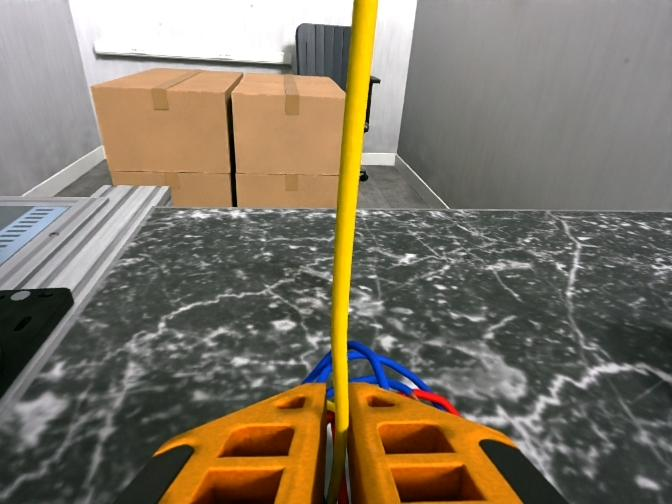

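Call:
{"api": "execute_actions", "payload": {"actions": [[[0,0,-0.07,0,0,0,-1,0,0,0.02,0,0,0,-0.85],[0,0,-0.14,0,0,0,-1,0,0,0.04,0,0,0,-0.85],[0,0,-0.2,0,0,0,-1,0,0,0.05,0,0,0,-0.85],[0,0,-0.25,0,0,0,-1,0,0,0.06,0,0,0,-0.85]],[[0,0,0.07,0,0,0,-1,0,0,-0.02,0,0,0,-0.85],[0,0,0.14,0,0,0,-1,0,0,-0.04,0,0,0,-0.85],[0,0,0.2,0,0,0,-1,0,0,-0.05,0,0,0,-0.85],[0,0,0.258,0,0,0,-1,0,0,-0.06,0,0,0,-0.85]],[[0,0,-0.07,0,0,0,-1,0,0,0.02,0,0,0,-0.85],[0,0,-0.14,0,0,0,-1,0,0,0.04,0,0,0,-0.85],[0,0,-0.2,0,0,0,-1,0,0,0.05,0,0,0,-0.85],[0,0,-0.25,0,0,0,-1,0,0,0.06,0,0,0,-0.85]],[[0,0,0.07,0,0,0,-1,0,0,-0.02,0,0,0,-0.85],[0,0,0.14,0,0,0,-1,0,0,-0.04,0,0,0,-0.85],[0,0,0.2,0,0,0,-1,0,0,-0.05,0,0,0,-0.85],[0,0,0.258,0,0,0,-1,0,0,-0.06,0,0,0,-0.85]],[[0,0,-0.07,0,0,0,-1,0,0,0.02,0,0,0,-0.85],[0,0,-0.14,0,0,0,-1,0,0,0.04,0,0,0,-0.85],[0,0,-0.2,0,0,0,-1,0,0,0.05,0,0,0,-0.85],[0,0,-0.25,0,0,0,-1,0,0,0.06,0,0,0,-0.85]],[[0,0,0.07,0,0,0,-1,0,0,-0.02,0,0,0,-0.85],[0,0,0.14,0,0,0,-1,0,0,-0.04,0,0,0,-0.85],[0,0,0.2,0,0,0,-1,0,0,-0.05,0,0,0,-0.85],[0,0,0.258,0,0,0,-1,0,0,-0.06,0,0,0,-0.85]],[[0,0,-0.07,0,0,0,-1,0,0,0.02,0,0,0,-0.85],[0,0,-0.14,0,0,0,-1,0,0,0.04,0,0,0,-0.85],[0,0,-0.2,0,0,0,-1,0,0,0.05,0,0,0,-0.85],[0,0,-0.25,0,0,0,-1,0,0,0.06,0,0,0,-0.85]],[[0,0,0.07,0,0,0,-1,0,0,-0.02,0,0,0,-0.85],[0,0,0.14,0,0,0,-1,0,0,-0.04,0,0,0,-0.85],[0,0,0.2,0,0,0,-1,0,0,-0.05,0,0,0,-0.85],[0,0,0.258,0,0,0,-1,0,0,-0.06,0,0,0,-0.85]]], "cameras": ["cam_right_wrist", "cam_low"]}}

Scene clock: 1982.73 s.
left_arm: end_effector_position=(+0.2243, -0.1426, +0.3891) grip_measured=-0.970 end_effector_quat_wxyz=(+0.141, -0.072, +0.896, -0.415) | right_arm: end_effector_position=(+0.1866, +0.4583, +0.1464) grip_measured=-0.848 end_effector_quat_wxyz=(+0.536, -0.505, +0.511, +0.444)
Joint positions: left_arm=[-0.12 1.344 1.923 -1.577 0.749 -0.511 0] | right_arm=[1.042 1.944 0.753 1.157 -0.43 -0.101 0.004]
Joint torques (N m): left_arm=[0.2 -3.45 7.54 1.59 0.89 0.11] | right_arm=[0.91 -6.39 3.08 1.32 -0.02 0.1]
Heat: left arm: 44 °C; right arm: 39 °C.
Hand target: left_arm +0.2218, -0.1460, +0.4086; +0.000, +0.000, +0.925, -0.381 | right_arm +0.1820, +0.4570, +0.1001; +0.476, -0.522, +0.564, +0.428
Off the commanded pose: left_arm 0.020 m, 19 deg | right_arm 0.047 m, 10 deg.
joint read past its limit (left arm) — joint 4 (wrist pitch), lower limit.
joint sent to its limit (left arm) — joint 4 (wrist pitch), lower limit. The joint targets are off in position and orientation.
Step readings (end_effector_position of left_arm | right_arm):
0: (+0.2216, -0.1432, +0.3688) | (+0.1874, +0.4591, +0.1482)
1: (+0.2212, -0.1434, +0.3650) | (+0.1874, +0.4591, +0.1478)
2: (+0.2185, -0.1438, +0.3539) | (+0.1871, +0.4586, +0.1460)
4: (+0.2128, -0.1443, +0.3159) | (+0.1864, +0.4575, +0.1372)
8: (+0.2076, -0.1436, +0.2372) | (+0.1851, +0.4551, +0.1312)
15: (+0.2145, -0.1445, +0.2317) | (+0.1839, +0.4530, +0.1218)
16: (+0.2149, -0.1445, +0.2352) | (+0.1838, +0.4530, +0.1215)
17: (+0.2182, -0.1449, +0.2462) | (+0.1839, +0.4530, +0.1202)
19: (+0.2280, -0.1459, +0.2858) | (+0.1844, +0.4540, +0.1153)
23: (+0.2180, -0.1430, +0.3652) | (+0.1876, +0.4612, +0.1358)
30: (+0.2208, -0.1430, +0.3758) | (+0.1853, +0.4602, +0.1513)
31: (+0.2217, -0.1433, +0.3708) | (+0.1851, +0.4599, +0.1502)
32: (+0.2202, -0.1434, +0.3594) | (+0.1850, +0.4597, +0.1480)
34: (+0.2147, -0.1438, +0.3208) | (+0.1851, +0.4584, +0.1392)
38: (+0.2100, -0.1432, +0.2420) | (+0.1851, +0.4554, +0.1321)
45: (+0.2156, -0.1436, +0.2361) | (+0.1840, +0.4533, +0.1224)
46: (+0.2161, -0.1436, +0.2392) | (+0.1840, +0.4533, +0.1222)
47: (+0.2191, -0.1440, +0.2497) | (+0.1840, +0.4533, +0.1209)
49: (+0.2281, -0.1456, +0.2893) | (+0.1846, +0.4543, +0.1152)
53: (+0.2168, -0.1428, +0.3719) | (+0.1871, +0.4606, +0.1339)
60: (+0.2211, -0.1430, +0.3813) | (+0.1843, +0.4603, +0.1494)
61: (+0.2226, -0.1430, +0.3761) | (+0.1842, +0.4600, +0.1482)
62: (+0.2208, -0.1431, +0.3639) | (+0.1840, +0.4597, +0.1455)
64: (+0.2156, -0.1437, +0.3252) | (+0.1842, +0.4584, +0.1369)
68: (+0.2123, -0.1433, +0.2476) | (+0.1841, +0.4553, +0.1308)
75: (+0.2164, -0.1431, +0.2413) | (+0.1838, +0.4529, +0.1213)
76: (+0.2170, -0.1431, +0.2447) | (+0.1837, +0.4529, +0.1211)
77: (+0.2200, -0.1435, +0.2556) | (+0.1838, +0.4530, +0.1194)
79: (+0.2279, -0.1445, +0.2935) | (+0.1843, +0.4539, +0.1136)
83: (+0.2163, -0.1423, +0.3770) | (+0.1867, +0.4599, +0.1292)
90: (+0.2209, -0.1429, +0.3871) | (+0.1837, +0.4606, +0.1455)
91: (+0.2222, -0.1429, +0.3820) | (+0.1835, +0.4603, +0.1442)
92: (+0.2211, -0.1434, +0.3695) | (+0.1834, +0.4601, +0.1420)
94: (+0.2157, -0.1437, +0.3304) | (+0.1835, +0.4586, +0.1343)
98: (+0.2149, -0.1436, +0.2531) | (+0.1834, +0.4556, +0.1314)
105: (+0.2173, -0.1431, +0.2459) | (+0.1838, +0.4529, +0.1214)
106: (+0.2181, -0.1432, +0.2494) | (+0.1838, +0.4529, +0.1211)
107: (+0.2209, -0.1435, +0.2594) | (+0.1838, +0.4529, +0.1198)
109: (+0.2279, -0.1445, +0.2973) | (+0.1844, +0.4540, +0.1146)
113: (+0.2146, -0.1418, +0.3804) | (+0.1869, +0.4605, +0.1310)
120: (+0.2212, -0.1426, +0.3915) | (+0.1821, +0.4611, +0.1481)
camera_calibration:
cam_right_wrist: T_world_to_cam=[[0.987296, -0.125194, 0.0978452, -0.144754], [0.022462, -0.499639, -0.865942, 0.386237], [0.157298, 0.857139, -0.490479, -0.263294], [0, 0, 0, 1]] pos_world=[0.175655, 0.400537, 0.219482]
Images, in order (width x height): cam_low 672x504, cam_right_wrist 672x504.

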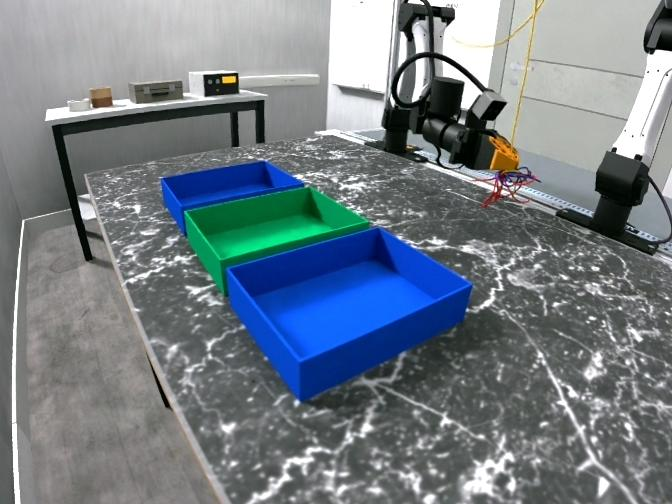

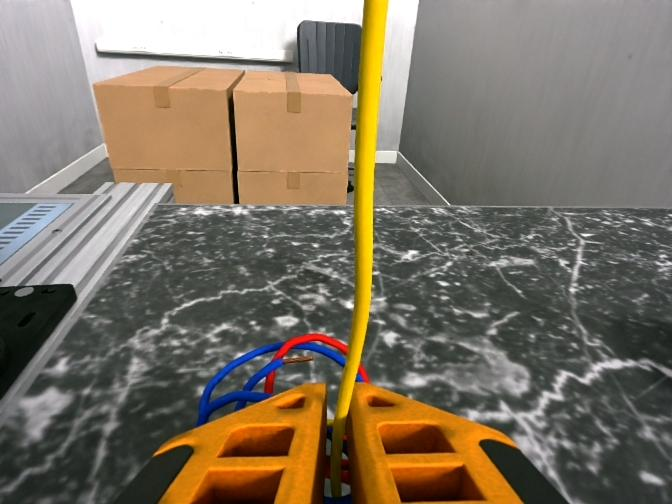

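Call:
{"api": "zoom_image", "payload": {"camera": "cam_low", "region": [450, 120, 570, 220]}}

Call:
{"api": "zoom_image", "payload": {"camera": "cam_right_wrist", "region": [180, 310, 460, 504]}}

Scaled by 4.200 from the camera's 672x504 image, which has a finer 960x720 frame.

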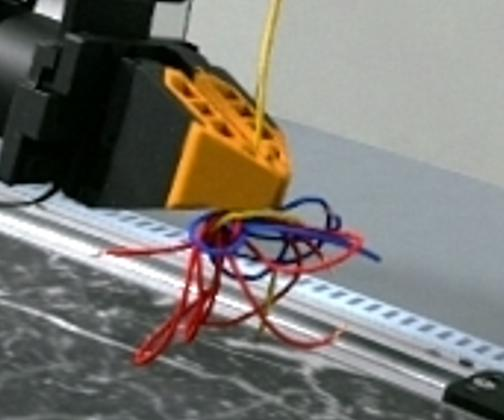

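Scaled by 1.800 from the camera's 672x504 image, which has a finer 960x720 frame.

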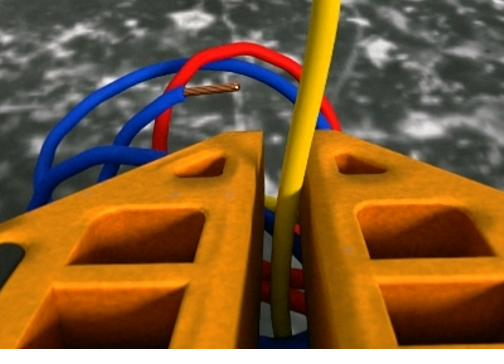

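Call:
{"api": "execute_actions", "payload": {"actions": [[[0,0,-0.07,0,0,0,-1,0,0,0.02,0,0,0,-0.85],[0,0,-0.14,0,0,0,-1,0,0,0.04,0,0,0,-0.85],[0,0,-0.2,0,0,0,-1,0,0,0.05,0,0,0,-0.85],[0,0,-0.25,0,0,0,-1,0,0,0.05,0,0,0,-0.85]],[[0,0,0.07,0,0,0,-1,0,0,-0.02,0,0,0,-0.85],[0,0,0.14,0,0,0,-1,0,0,-0.04,0,0,0,-0.85],[0,0,0.2,0,0,0,-1,0,0,-0.05,0,0,0,-0.85],[0,0,0.25,0,0,0,-1,0,0,-0.06,0,0,0,-0.85]],[[0,0,-0.07,0,0,0,-1,0,0,0.02,0,0,0,-0.85],[0,0,-0.14,0,0,0,-1,0,0,0.04,0,0,0,-0.85],[0,0,-0.2,0,0,0,-1,0,0,0.05,0,0,0,-0.85],[0,0,-0.25,0,0,0,-1,0,0,0.05,0,0,0,-0.85]],[[0,0,0.07,0,0,0,-1,0,0,-0.02,0,0,0,-0.85],[0,0,0.14,0,0,0,-1,0,0,-0.04,0,0,0,-0.85],[0,0,0.2,0,0,0,-1,0,0,-0.05,0,0,0,-0.85],[0,0,0.25,0,0,0,-1,0,0,-0.06,0,0,0,-0.85]],[[0,0,-0.07,0,0,0,-1,0,0,0.02,0,0,0,-0.85],[0,0,-0.14,0,0,0,-1,0,0,0.04,0,0,0,-0.85],[0,0,-0.2,0,0,0,-1,0,0,0.05,0,0,0,-0.85],[0,0,-0.25,0,0,0,-1,0,0,0.05,0,0,0,-0.85]],[[0,0,0.07,0,0,0,-1,0,0,-0.02,0,0,0,-0.85],[0,0,0.14,0,0,0,-1,0,0,-0.04,0,0,0,-0.85],[0,0,0.2,0,0,0,-1,0,0,-0.05,0,0,0,-0.85],[0,0,0.25,0,0,0,-1,0,0,-0.06,0,0,0,-0.85]],[[0,0,-0.07,0,0,0,-1,0,0,0.02,0,0,0,-0.85],[0,0,-0.14,0,0,0,-1,0,0,0.04,0,0,0,-0.85],[0,0,-0.2,0,0,0,-1,0,0,0.05,0,0,0,-0.85],[0,0,-0.25,0,0,0,-1,0,0,0.05,0,0,0,-0.85]],[[0,0,0.07,0,0,0,-1,0,0,-0.02,0,0,0,-0.85],[0,0,0.14,0,0,0,-1,0,0,-0.04,0,0,0,-0.85],[0,0,0.2,0,0,0,-1,0,0,-0.05,0,0,0,-0.85],[0,0,0.25,0,0,0,-1,0,0,-0.06,0,0,0,-0.85]]], "cameras": ["cam_right_wrist", "cam_low"]}}

Scene clock: 2041.33 s.
left_arm: end_effector_position=(+0.2252, -0.1427, +0.3864) grip_measured=-0.970 end_effector_quat_wxyz=(+0.137, -0.074, +0.897, -0.413) | right_arm: end_effector_position=(+0.1857, +0.4583, +0.1315) grip_measured=-0.848 end_effector_quat_wxyz=(+0.546, -0.501, +0.500, +0.448)
Joint positions: left_arm=[-0.122 1.347 1.917 -1.577 0.746 -0.511 0] | right_arm=[1.043 2.027 0.739 1.285 -0.43 -0.101 0.004]
Joint torques (N m): left_arm=[0.32 -3.88 8.09 1.59 0.91 0.15] | right_arm=[0.53 -6.13 2.11 1.07 0.03 0.09]
Heat: left arm: 42 °C; right arm: 39 °C.
Hand target: left_arm +0.2219, -0.1460, +0.4086; +0.000, +0.000, +0.925, -0.381 | right_arm +0.1820, +0.4570, +0.0760; +0.475, -0.522, +0.564, +0.428
Off the commanded pose: left_arm 0.023 m, 19 deg | right_arm 0.056 m, 11 deg.
joint read past its limit (left arm) — joint 4 (wrist pitch), lower limit.
joint sent to its limit (left arm) — joint 4 (wrist pitch), lower limit. The joint targets are off in position and orientation.
Step readings (end_effector_position of left_arm | right_arm):
0: (+0.2243, -0.1426, +0.3891) | (+0.1866, +0.4583, +0.1464)
1: (+0.2238, -0.1428, +0.3850) | (+0.1866, +0.4583, +0.1458)
2: (+0.2212, -0.1433, +0.3744) | (+0.1864, +0.4581, +0.1446)
4: (+0.2152, -0.1439, +0.3338) | (+0.1858, +0.4570, +0.1365)
8: (+0.2165, -0.1440, +0.2592) | (+0.1848, +0.4551, +0.1257)
15: (+0.2181, -0.1442, +0.2510) | (+0.1838, +0.4534, +0.1150)
16: (+0.2187, -0.1443, +0.2533) | (+0.1838, +0.4533, +0.1149)
17: (+0.2209, -0.1450, +0.2614) | (+0.1838, +0.4534, +0.1138)
19: (+0.2278, -0.1455, +0.3015) | (+0.1843, +0.4542, +0.1080)
23: (+0.2138, -0.1425, +0.3810) | (+0.1859, +0.4603, +0.1242)
30: (+0.2209, -0.1430, +0.3918) | (+0.1820, +0.4611, +0.1408)
31: (+0.2226, -0.1431, +0.3872) | (+0.1825, +0.4605, +0.1397)
32: (+0.2219, -0.1432, +0.3764) | (+0.1824, +0.4603, +0.1377)
34: (+0.2166, -0.1434, +0.3342) | (+0.1826, +0.4590, +0.1298)
38: (+0.2170, -0.1442, +0.2593) | (+0.1844, +0.4561, +0.1216)
45: (+0.2182, -0.1439, +0.2510) | (+0.1835, +0.4544, +0.1111)
46: (+0.2192, -0.1440, +0.2544) | (+0.1835, +0.4543, +0.1110)
47: (+0.2218, -0.1447, +0.2637) | (+0.1842, +0.4541, +0.1098)
49: (+0.2280, -0.1455, +0.3043) | (+0.1846, +0.4548, +0.1039)
53: (+0.2138, -0.1418, +0.3801) | (+0.1859, +0.4621, +0.1233)
60: (+0.2219, -0.1428, +0.3904) | (+0.1820, +0.4614, +0.1393)
61: (+0.2232, -0.1431, +0.3845) | (+0.1825, +0.4608, +0.1382)
62: (+0.2218, -0.1436, +0.3730) | (+0.1825, +0.4607, +0.1354)
64: (+0.2165, -0.1438, +0.3314) | (+0.1826, +0.4592, +0.1258)
68: (+0.2166, -0.1438, +0.2593) | (+0.1844, +0.4564, +0.1160)
75: (+0.2181, -0.1440, +0.2511) | (+0.1836, +0.4547, +0.1061)
76: (+0.2182, -0.1443, +0.2537) | (+0.1836, +0.4546, +0.1060)
77: (+0.2207, -0.1446, +0.2615) | (+0.1836, +0.4547, +0.1048)
79: (+0.2275, -0.1452, +0.3000) | (+0.1840, +0.4553, +0.0986)
83: (+0.2142, -0.1420, +0.3783) | (+0.1859, +0.4622, +0.1183)
90: (+0.2221, -0.1426, +0.3898) | (+0.1820, +0.4614, +0.1360)
91: (+0.2233, -0.1429, +0.3838) | (+0.1818, +0.4611, +0.1348)
92: (+0.2222, -0.1430, +0.3723) | (+0.1823, +0.4604, +0.1321)
94: (+0.2167, -0.1433, +0.3304) | (+0.1831, +0.4588, +0.1222)
98: (+0.2168, -0.1437, +0.2577) | (+0.1845, +0.4562, +0.1110)
105: (+0.2181, -0.1438, +0.2506) | (+0.1836, +0.4545, +0.1009)
106: (+0.2186, -0.1442, +0.2533) | (+0.1835, +0.4545, +0.1007)
107: (+0.2212, -0.1445, +0.2617) | (+0.1836, +0.4545, +0.0990)
109: (+0.2277, -0.1450, +0.3018) | (+0.1839, +0.4550, +0.0932)
113: (+0.2144, -0.1417, +0.3777) | (+0.1862, +0.4625, +0.1169)
120: (+0.2221, -0.1427, +0.3888) | (+0.1819, +0.4612, +0.1336)
camera_calibration:
cam_right_wrist: T_world_to_cam=[[0.985855, -0.126479, 0.109968, -0.143083], [0.0369204, -0.476124, -0.878603, 0.361457], [0.163483, 0.870235, -0.46472, -0.280998], [0, 0, 0, 1]] pos_world=[0.173652, 0.398536, 0.202727]
Images, in order (width x height): cam_low 672x504, cam_right_wrist 672x504.

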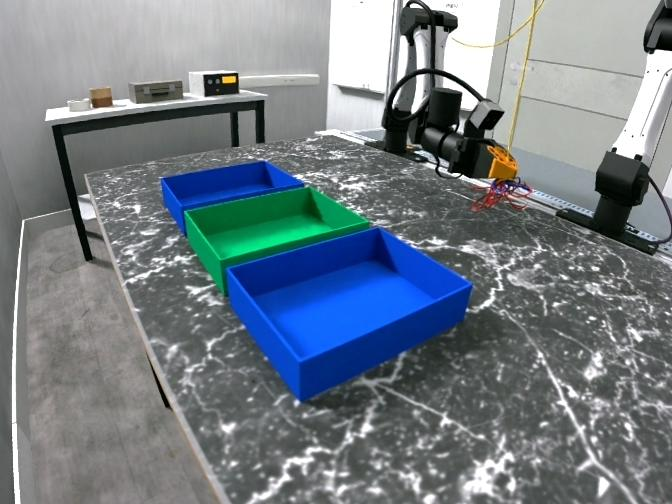

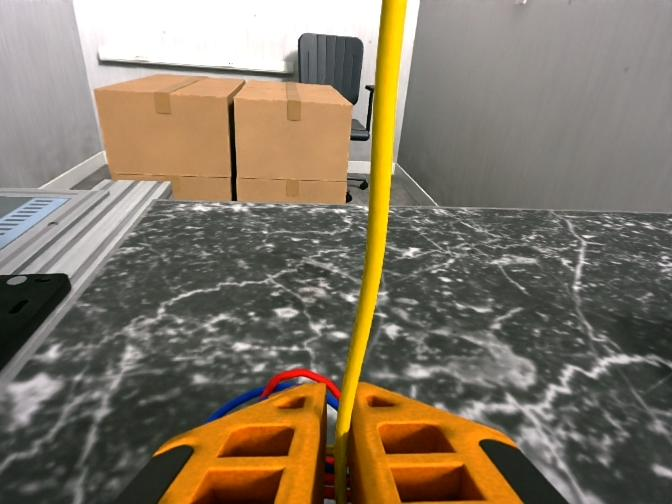

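Call:
{"api": "zoom_image", "payload": {"camera": "cam_low", "region": [450, 130, 570, 230]}}

Call:
{"api": "zoom_image", "payload": {"camera": "cam_right_wrist", "region": [260, 350, 440, 504]}}

Scaled by 4.200 from the camera's 672x504 image, which has a finer 960x720 frame.

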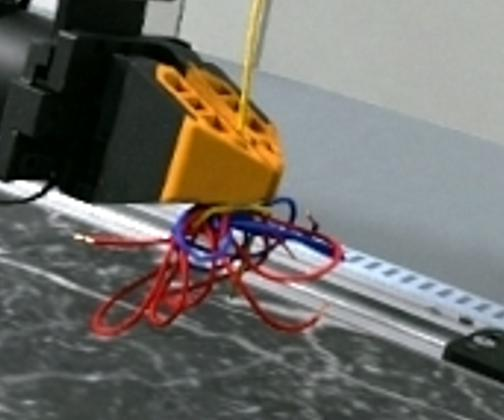

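Scaled by 2.800 from the camera's 672x504 image, which has a finer 960x720 frame.

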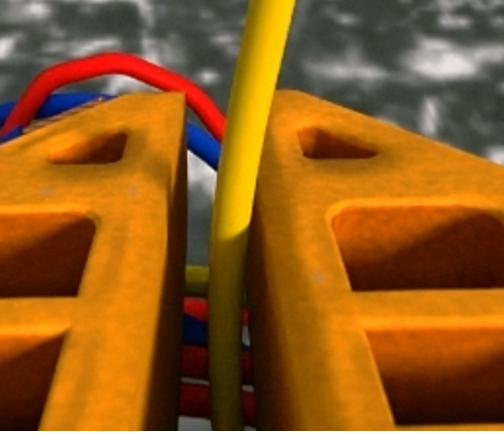

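Call:
{"api": "execute_actions", "payload": {"actions": [[[0,0,-0.07,0,0,0,-1,0,0,0.02,0,0,0,-0.85],[0,0,-0.14,0,0,0,-1,0,0,0.04,0,0,0,-0.85],[0,0,-0.2,0,0,0,-1,0,0,0.06,0,0,0,-0.85],[0,0,-0.25,0,0,0,-1,0,0,0.08,0,0,0,-0.85]],[[0,0,0.07,0,0,0,-1,0,0,-0.02,0,0,0,-0.85],[0,0,0.14,0,0,0,-1,0,0,-0.04,0,0,0,-0.85],[0,0,0.2,0,0,0,-1,0,0,-0.06,0,0,0,-0.85],[0,0,0.25,0,0,0,-1,0,0,-0.08,0,0,0,-0.85]],[[0,0,-0.07,0,0,0,-1,0,0,0.02,0,0,0,-0.85],[0,0,-0.14,0,0,0,-1,0,0,0.04,0,0,0,-0.85],[0,0,-0.2,0,0,0,-1,0,0,0.06,0,0,0,-0.85],[0,0,-0.25,0,0,0,-1,0,0,0.08,0,0,0,-0.85]],[[0,0,0.07,0,0,0,-1,0,0,-0.02,0,0,0,-0.85],[0,0,0.14,0,0,0,-1,0,0,-0.04,0,0,0,-0.85],[0,0,0.2,0,0,0,-1,0,0,-0.06,0,0,0,-0.85],[0,0,0.25,0,0,0,-1,0,0,-0.08,0,0,0,-0.85]],[[0,0,-0.07,0,0,0,-1,0,0,0.02,0,0,0,-0.85],[0,0,-0.14,0,0,0,-1,0,0,0.04,0,0,0,-0.85],[0,0,-0.2,0,0,0,-1,0,0,0.06,0,0,0,-0.85],[0,0,-0.25,0,0,0,-1,0,0,0.08,0,0,0,-0.85]],[[0,0,0.07,0,0,0,-1,0,0,-0.02,0,0,0,-0.85],[0,0,0.14,0,0,0,-1,0,0,-0.04,0,0,0,-0.85],[0,0,0.2,0,0,0,-1,0,0,-0.06,0,0,0,-0.85],[0,0,0.25,0,0,0,-1,0,0,-0.08,0,0,0,-0.85]],[[0,0,-0.07,0,0,0,-1,0,0,0.02,0,0,0,-0.85],[0,0,-0.14,0,0,0,-1,0,0,0.04,0,0,0,-0.85],[0,0,-0.2,0,0,0,-1,0,0,0.06,0,0,0,-0.85],[0,0,-0.25,0,0,0,-1,0,0,0.08,0,0,0,-0.85]],[[0,0,0.07,0,0,0,-1,0,0,-0.02,0,0,0,-0.85],[0,0,0.14,0,0,0,-1,0,0,-0.04,0,0,0,-0.85],[0,0,0.2,0,0,0,-1,0,0,-0.06,0,0,0,-0.85],[0,0,0.25,0,0,0,-1,0,0,-0.08,0,0,0,-0.85]]], "cameras": ["cam_right_wrist", "cam_low"]}}

Scene clock: 2075.73 s.
left_arm: end_effector_position=(+0.2240, -0.1432, +0.3880) grip_measured=-0.970 end_effector_quat_wxyz=(+0.138, -0.072, +0.896, -0.416) | right_arm: end_effector_position=(+0.1826, +0.4605, +0.1218) grip_measured=-0.848 end_effector_quat_wxyz=(+0.531, -0.508, +0.511, +0.447)
Joint positions: left_arm=[-0.122 1.344 1.918 -1.577 0.751 -0.51 0] | right_arm=[1.051 2.033 0.744 1.248 -0.43 -0.1 0.004]
Joint torques (N m): left_arm=[0.34 -3.56 7.94 1.59 0.88 0.12] | right_arm=[0.09 -6.38 2.47 1.4 0.06 0.1]
Heat: left arm: 42 °C; right arm: 39 °C.
Hand target: left_arm +0.2218, -0.1460, +0.4086; +0.000, +0.000, +0.925, -0.381 | right_arm +0.1820, +0.4570, +0.0760; +0.475, -0.522, +0.564, +0.428
Off the commanded pose: left_arm 0.021 m, 19 deg | right_arm 0.046 m, 9 deg.
joint read past its limit (left arm) — joint 4 (wrist pitch), lower limit.
joint sent to its limit (left arm) — joint 4 (wrist pitch), lower limit. The joint targets are off in position and orientation.
Step readings (end_effector_position of left_arm | right_arm):
0: (+0.2252, -0.1427, +0.3864) | (+0.1857, +0.4583, +0.1315)
1: (+0.2247, -0.1429, +0.3821) | (+0.1857, +0.4583, +0.1311)
2: (+0.2219, -0.1428, +0.3721) | (+0.1856, +0.4582, +0.1290)
4: (+0.2153, -0.1434, +0.3324) | (+0.1850, +0.4571, +0.1209)
8: (+0.2156, -0.1434, +0.2597) | (+0.1836, +0.4544, +0.1235)
15: (+0.2179, -0.1437, +0.2505) | (+0.1825, +0.4527, +0.1144)
16: (+0.2183, -0.1438, +0.2531) | (+0.1825, +0.4526, +0.1132)
17: (+0.2208, -0.1441, +0.2612) | (+0.1825, +0.4526, +0.1120)
19: (+0.2276, -0.1450, +0.3010) | (+0.1832, +0.4538, +0.1039)
23: (+0.2142, -0.1414, +0.3780) | (+0.1846, +0.4612, +0.1117)
30: (+0.2225, -0.1428, +0.3889) | (+0.1822, +0.4615, +0.1281)
31: (+0.2235, -0.1431, +0.3837) | (+0.1820, +0.4612, +0.1272)
32: (+0.2220, -0.1432, +0.3729) | (+0.1825, +0.4605, +0.1243)
34: (+0.2163, -0.1439, +0.3324) | (+0.1824, +0.4586, +0.1165)
38: (+0.2165, -0.1439, +0.2588) | (+0.1831, +0.4552, +0.1222)
45: (+0.2181, -0.1438, +0.2509) | (+0.1818, +0.4529, +0.1147)
46: (+0.2184, -0.1442, +0.2528) | (+0.1818, +0.4528, +0.1144)
47: (+0.2207, -0.1445, +0.2606) | (+0.1818, +0.4529, +0.1120)
49: (+0.2273, -0.1454, +0.2998) | (+0.1826, +0.4543, +0.1045)
53: (+0.2145, -0.1416, +0.3771) | (+0.1841, +0.4621, +0.1120)
60: (+0.2226, -0.1426, +0.3883) | (+0.1815, +0.4621, +0.1276)
61: (+0.2235, -0.1430, +0.3827) | (+0.1812, +0.4615, +0.1268)
62: (+0.2221, -0.1434, +0.3720) | (+0.1818, +0.4610, +0.1242)
64: (+0.2160, -0.1441, +0.3327) | (+0.1817, +0.4592, +0.1173)
68: (+0.2165, -0.1438, +0.2587) | (+0.1824, +0.4558, +0.1233)
75: (+0.2179, -0.1440, +0.2508) | (+0.1812, +0.4535, +0.1152)
76: (+0.2183, -0.1441, +0.2527) | (+0.1812, +0.4534, +0.1148)
77: (+0.2204, -0.1447, +0.2608) | (+0.1812, +0.4535, +0.1129)
79: (+0.2275, -0.1453, +0.3002) | (+0.1819, +0.4547, +0.1047)
83: (+0.2133, -0.1421, +0.3796) | (+0.1836, +0.4609, +0.1070)
90: (+0.2218, -0.1432, +0.3896) | (+0.1808, +0.4620, +0.1242)
91: (+0.2228, -0.1435, +0.3849) | (+0.1813, +0.4614, +0.1232)
92: (+0.2216, -0.1436, +0.3743) | (+0.1812, +0.4612, +0.1210)
94: (+0.2160, -0.1442, +0.3323) | (+0.1813, +0.4596, +0.1148)
98: (+0.2167, -0.1442, +0.2587) | (+0.1820, +0.4563, +0.1223)
105: (+0.2178, -0.1444, +0.2508) | (+0.1808, +0.4541, +0.1156)
106: (+0.2187, -0.1444, +0.2538) | (+0.1807, +0.4540, +0.1153)
107: (+0.2211, -0.1451, +0.2627) | (+0.1808, +0.4541, +0.1135)
109: (+0.2280, -0.1457, +0.3034) | (+0.1815, +0.4553, +0.1059)
113: (+0.2126, -0.1425, +0.3804) | (+0.1833, +0.4618, +0.1076)
120: (+0.2221, -0.1433, +0.3889) | (+0.1802, +0.4625, +0.1234)
camera_calibration:
cam_right_wrist: T_world_to_cam=[[0.988946, -0.115179, 0.0933794, -0.142438], [0.0226838, -0.504829, -0.862921, 0.368109], [0.146531, 0.855501, -0.496636, -0.273198], [0, 0, 0, 1]] pos_world=[0.172546, 0.403147, 0.19527]
Images, in order (width x height): cam_low 672x504, cam_right_wrist 672x504.

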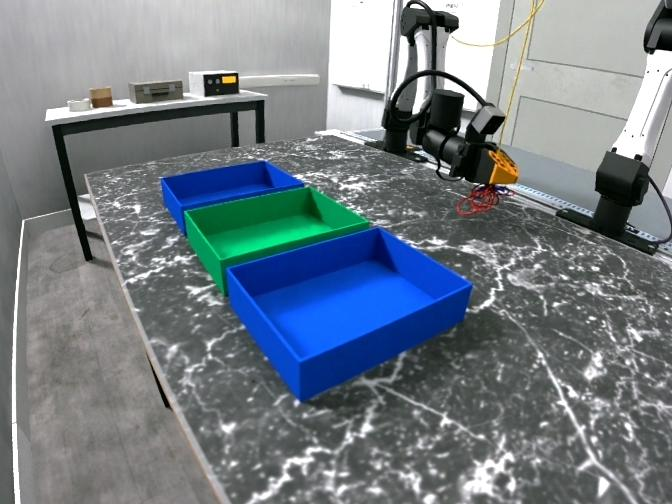

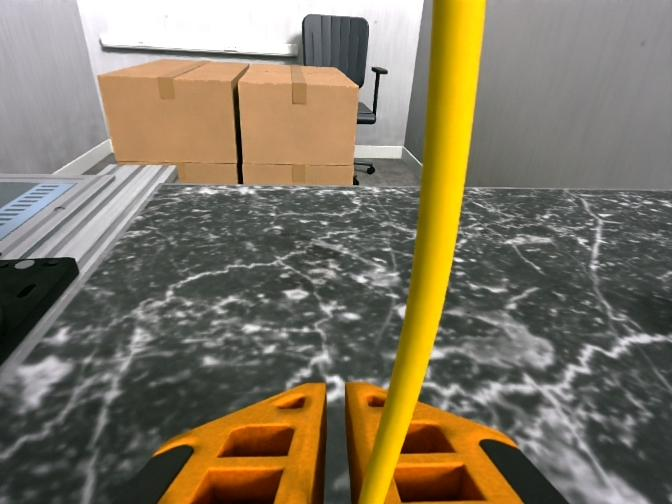

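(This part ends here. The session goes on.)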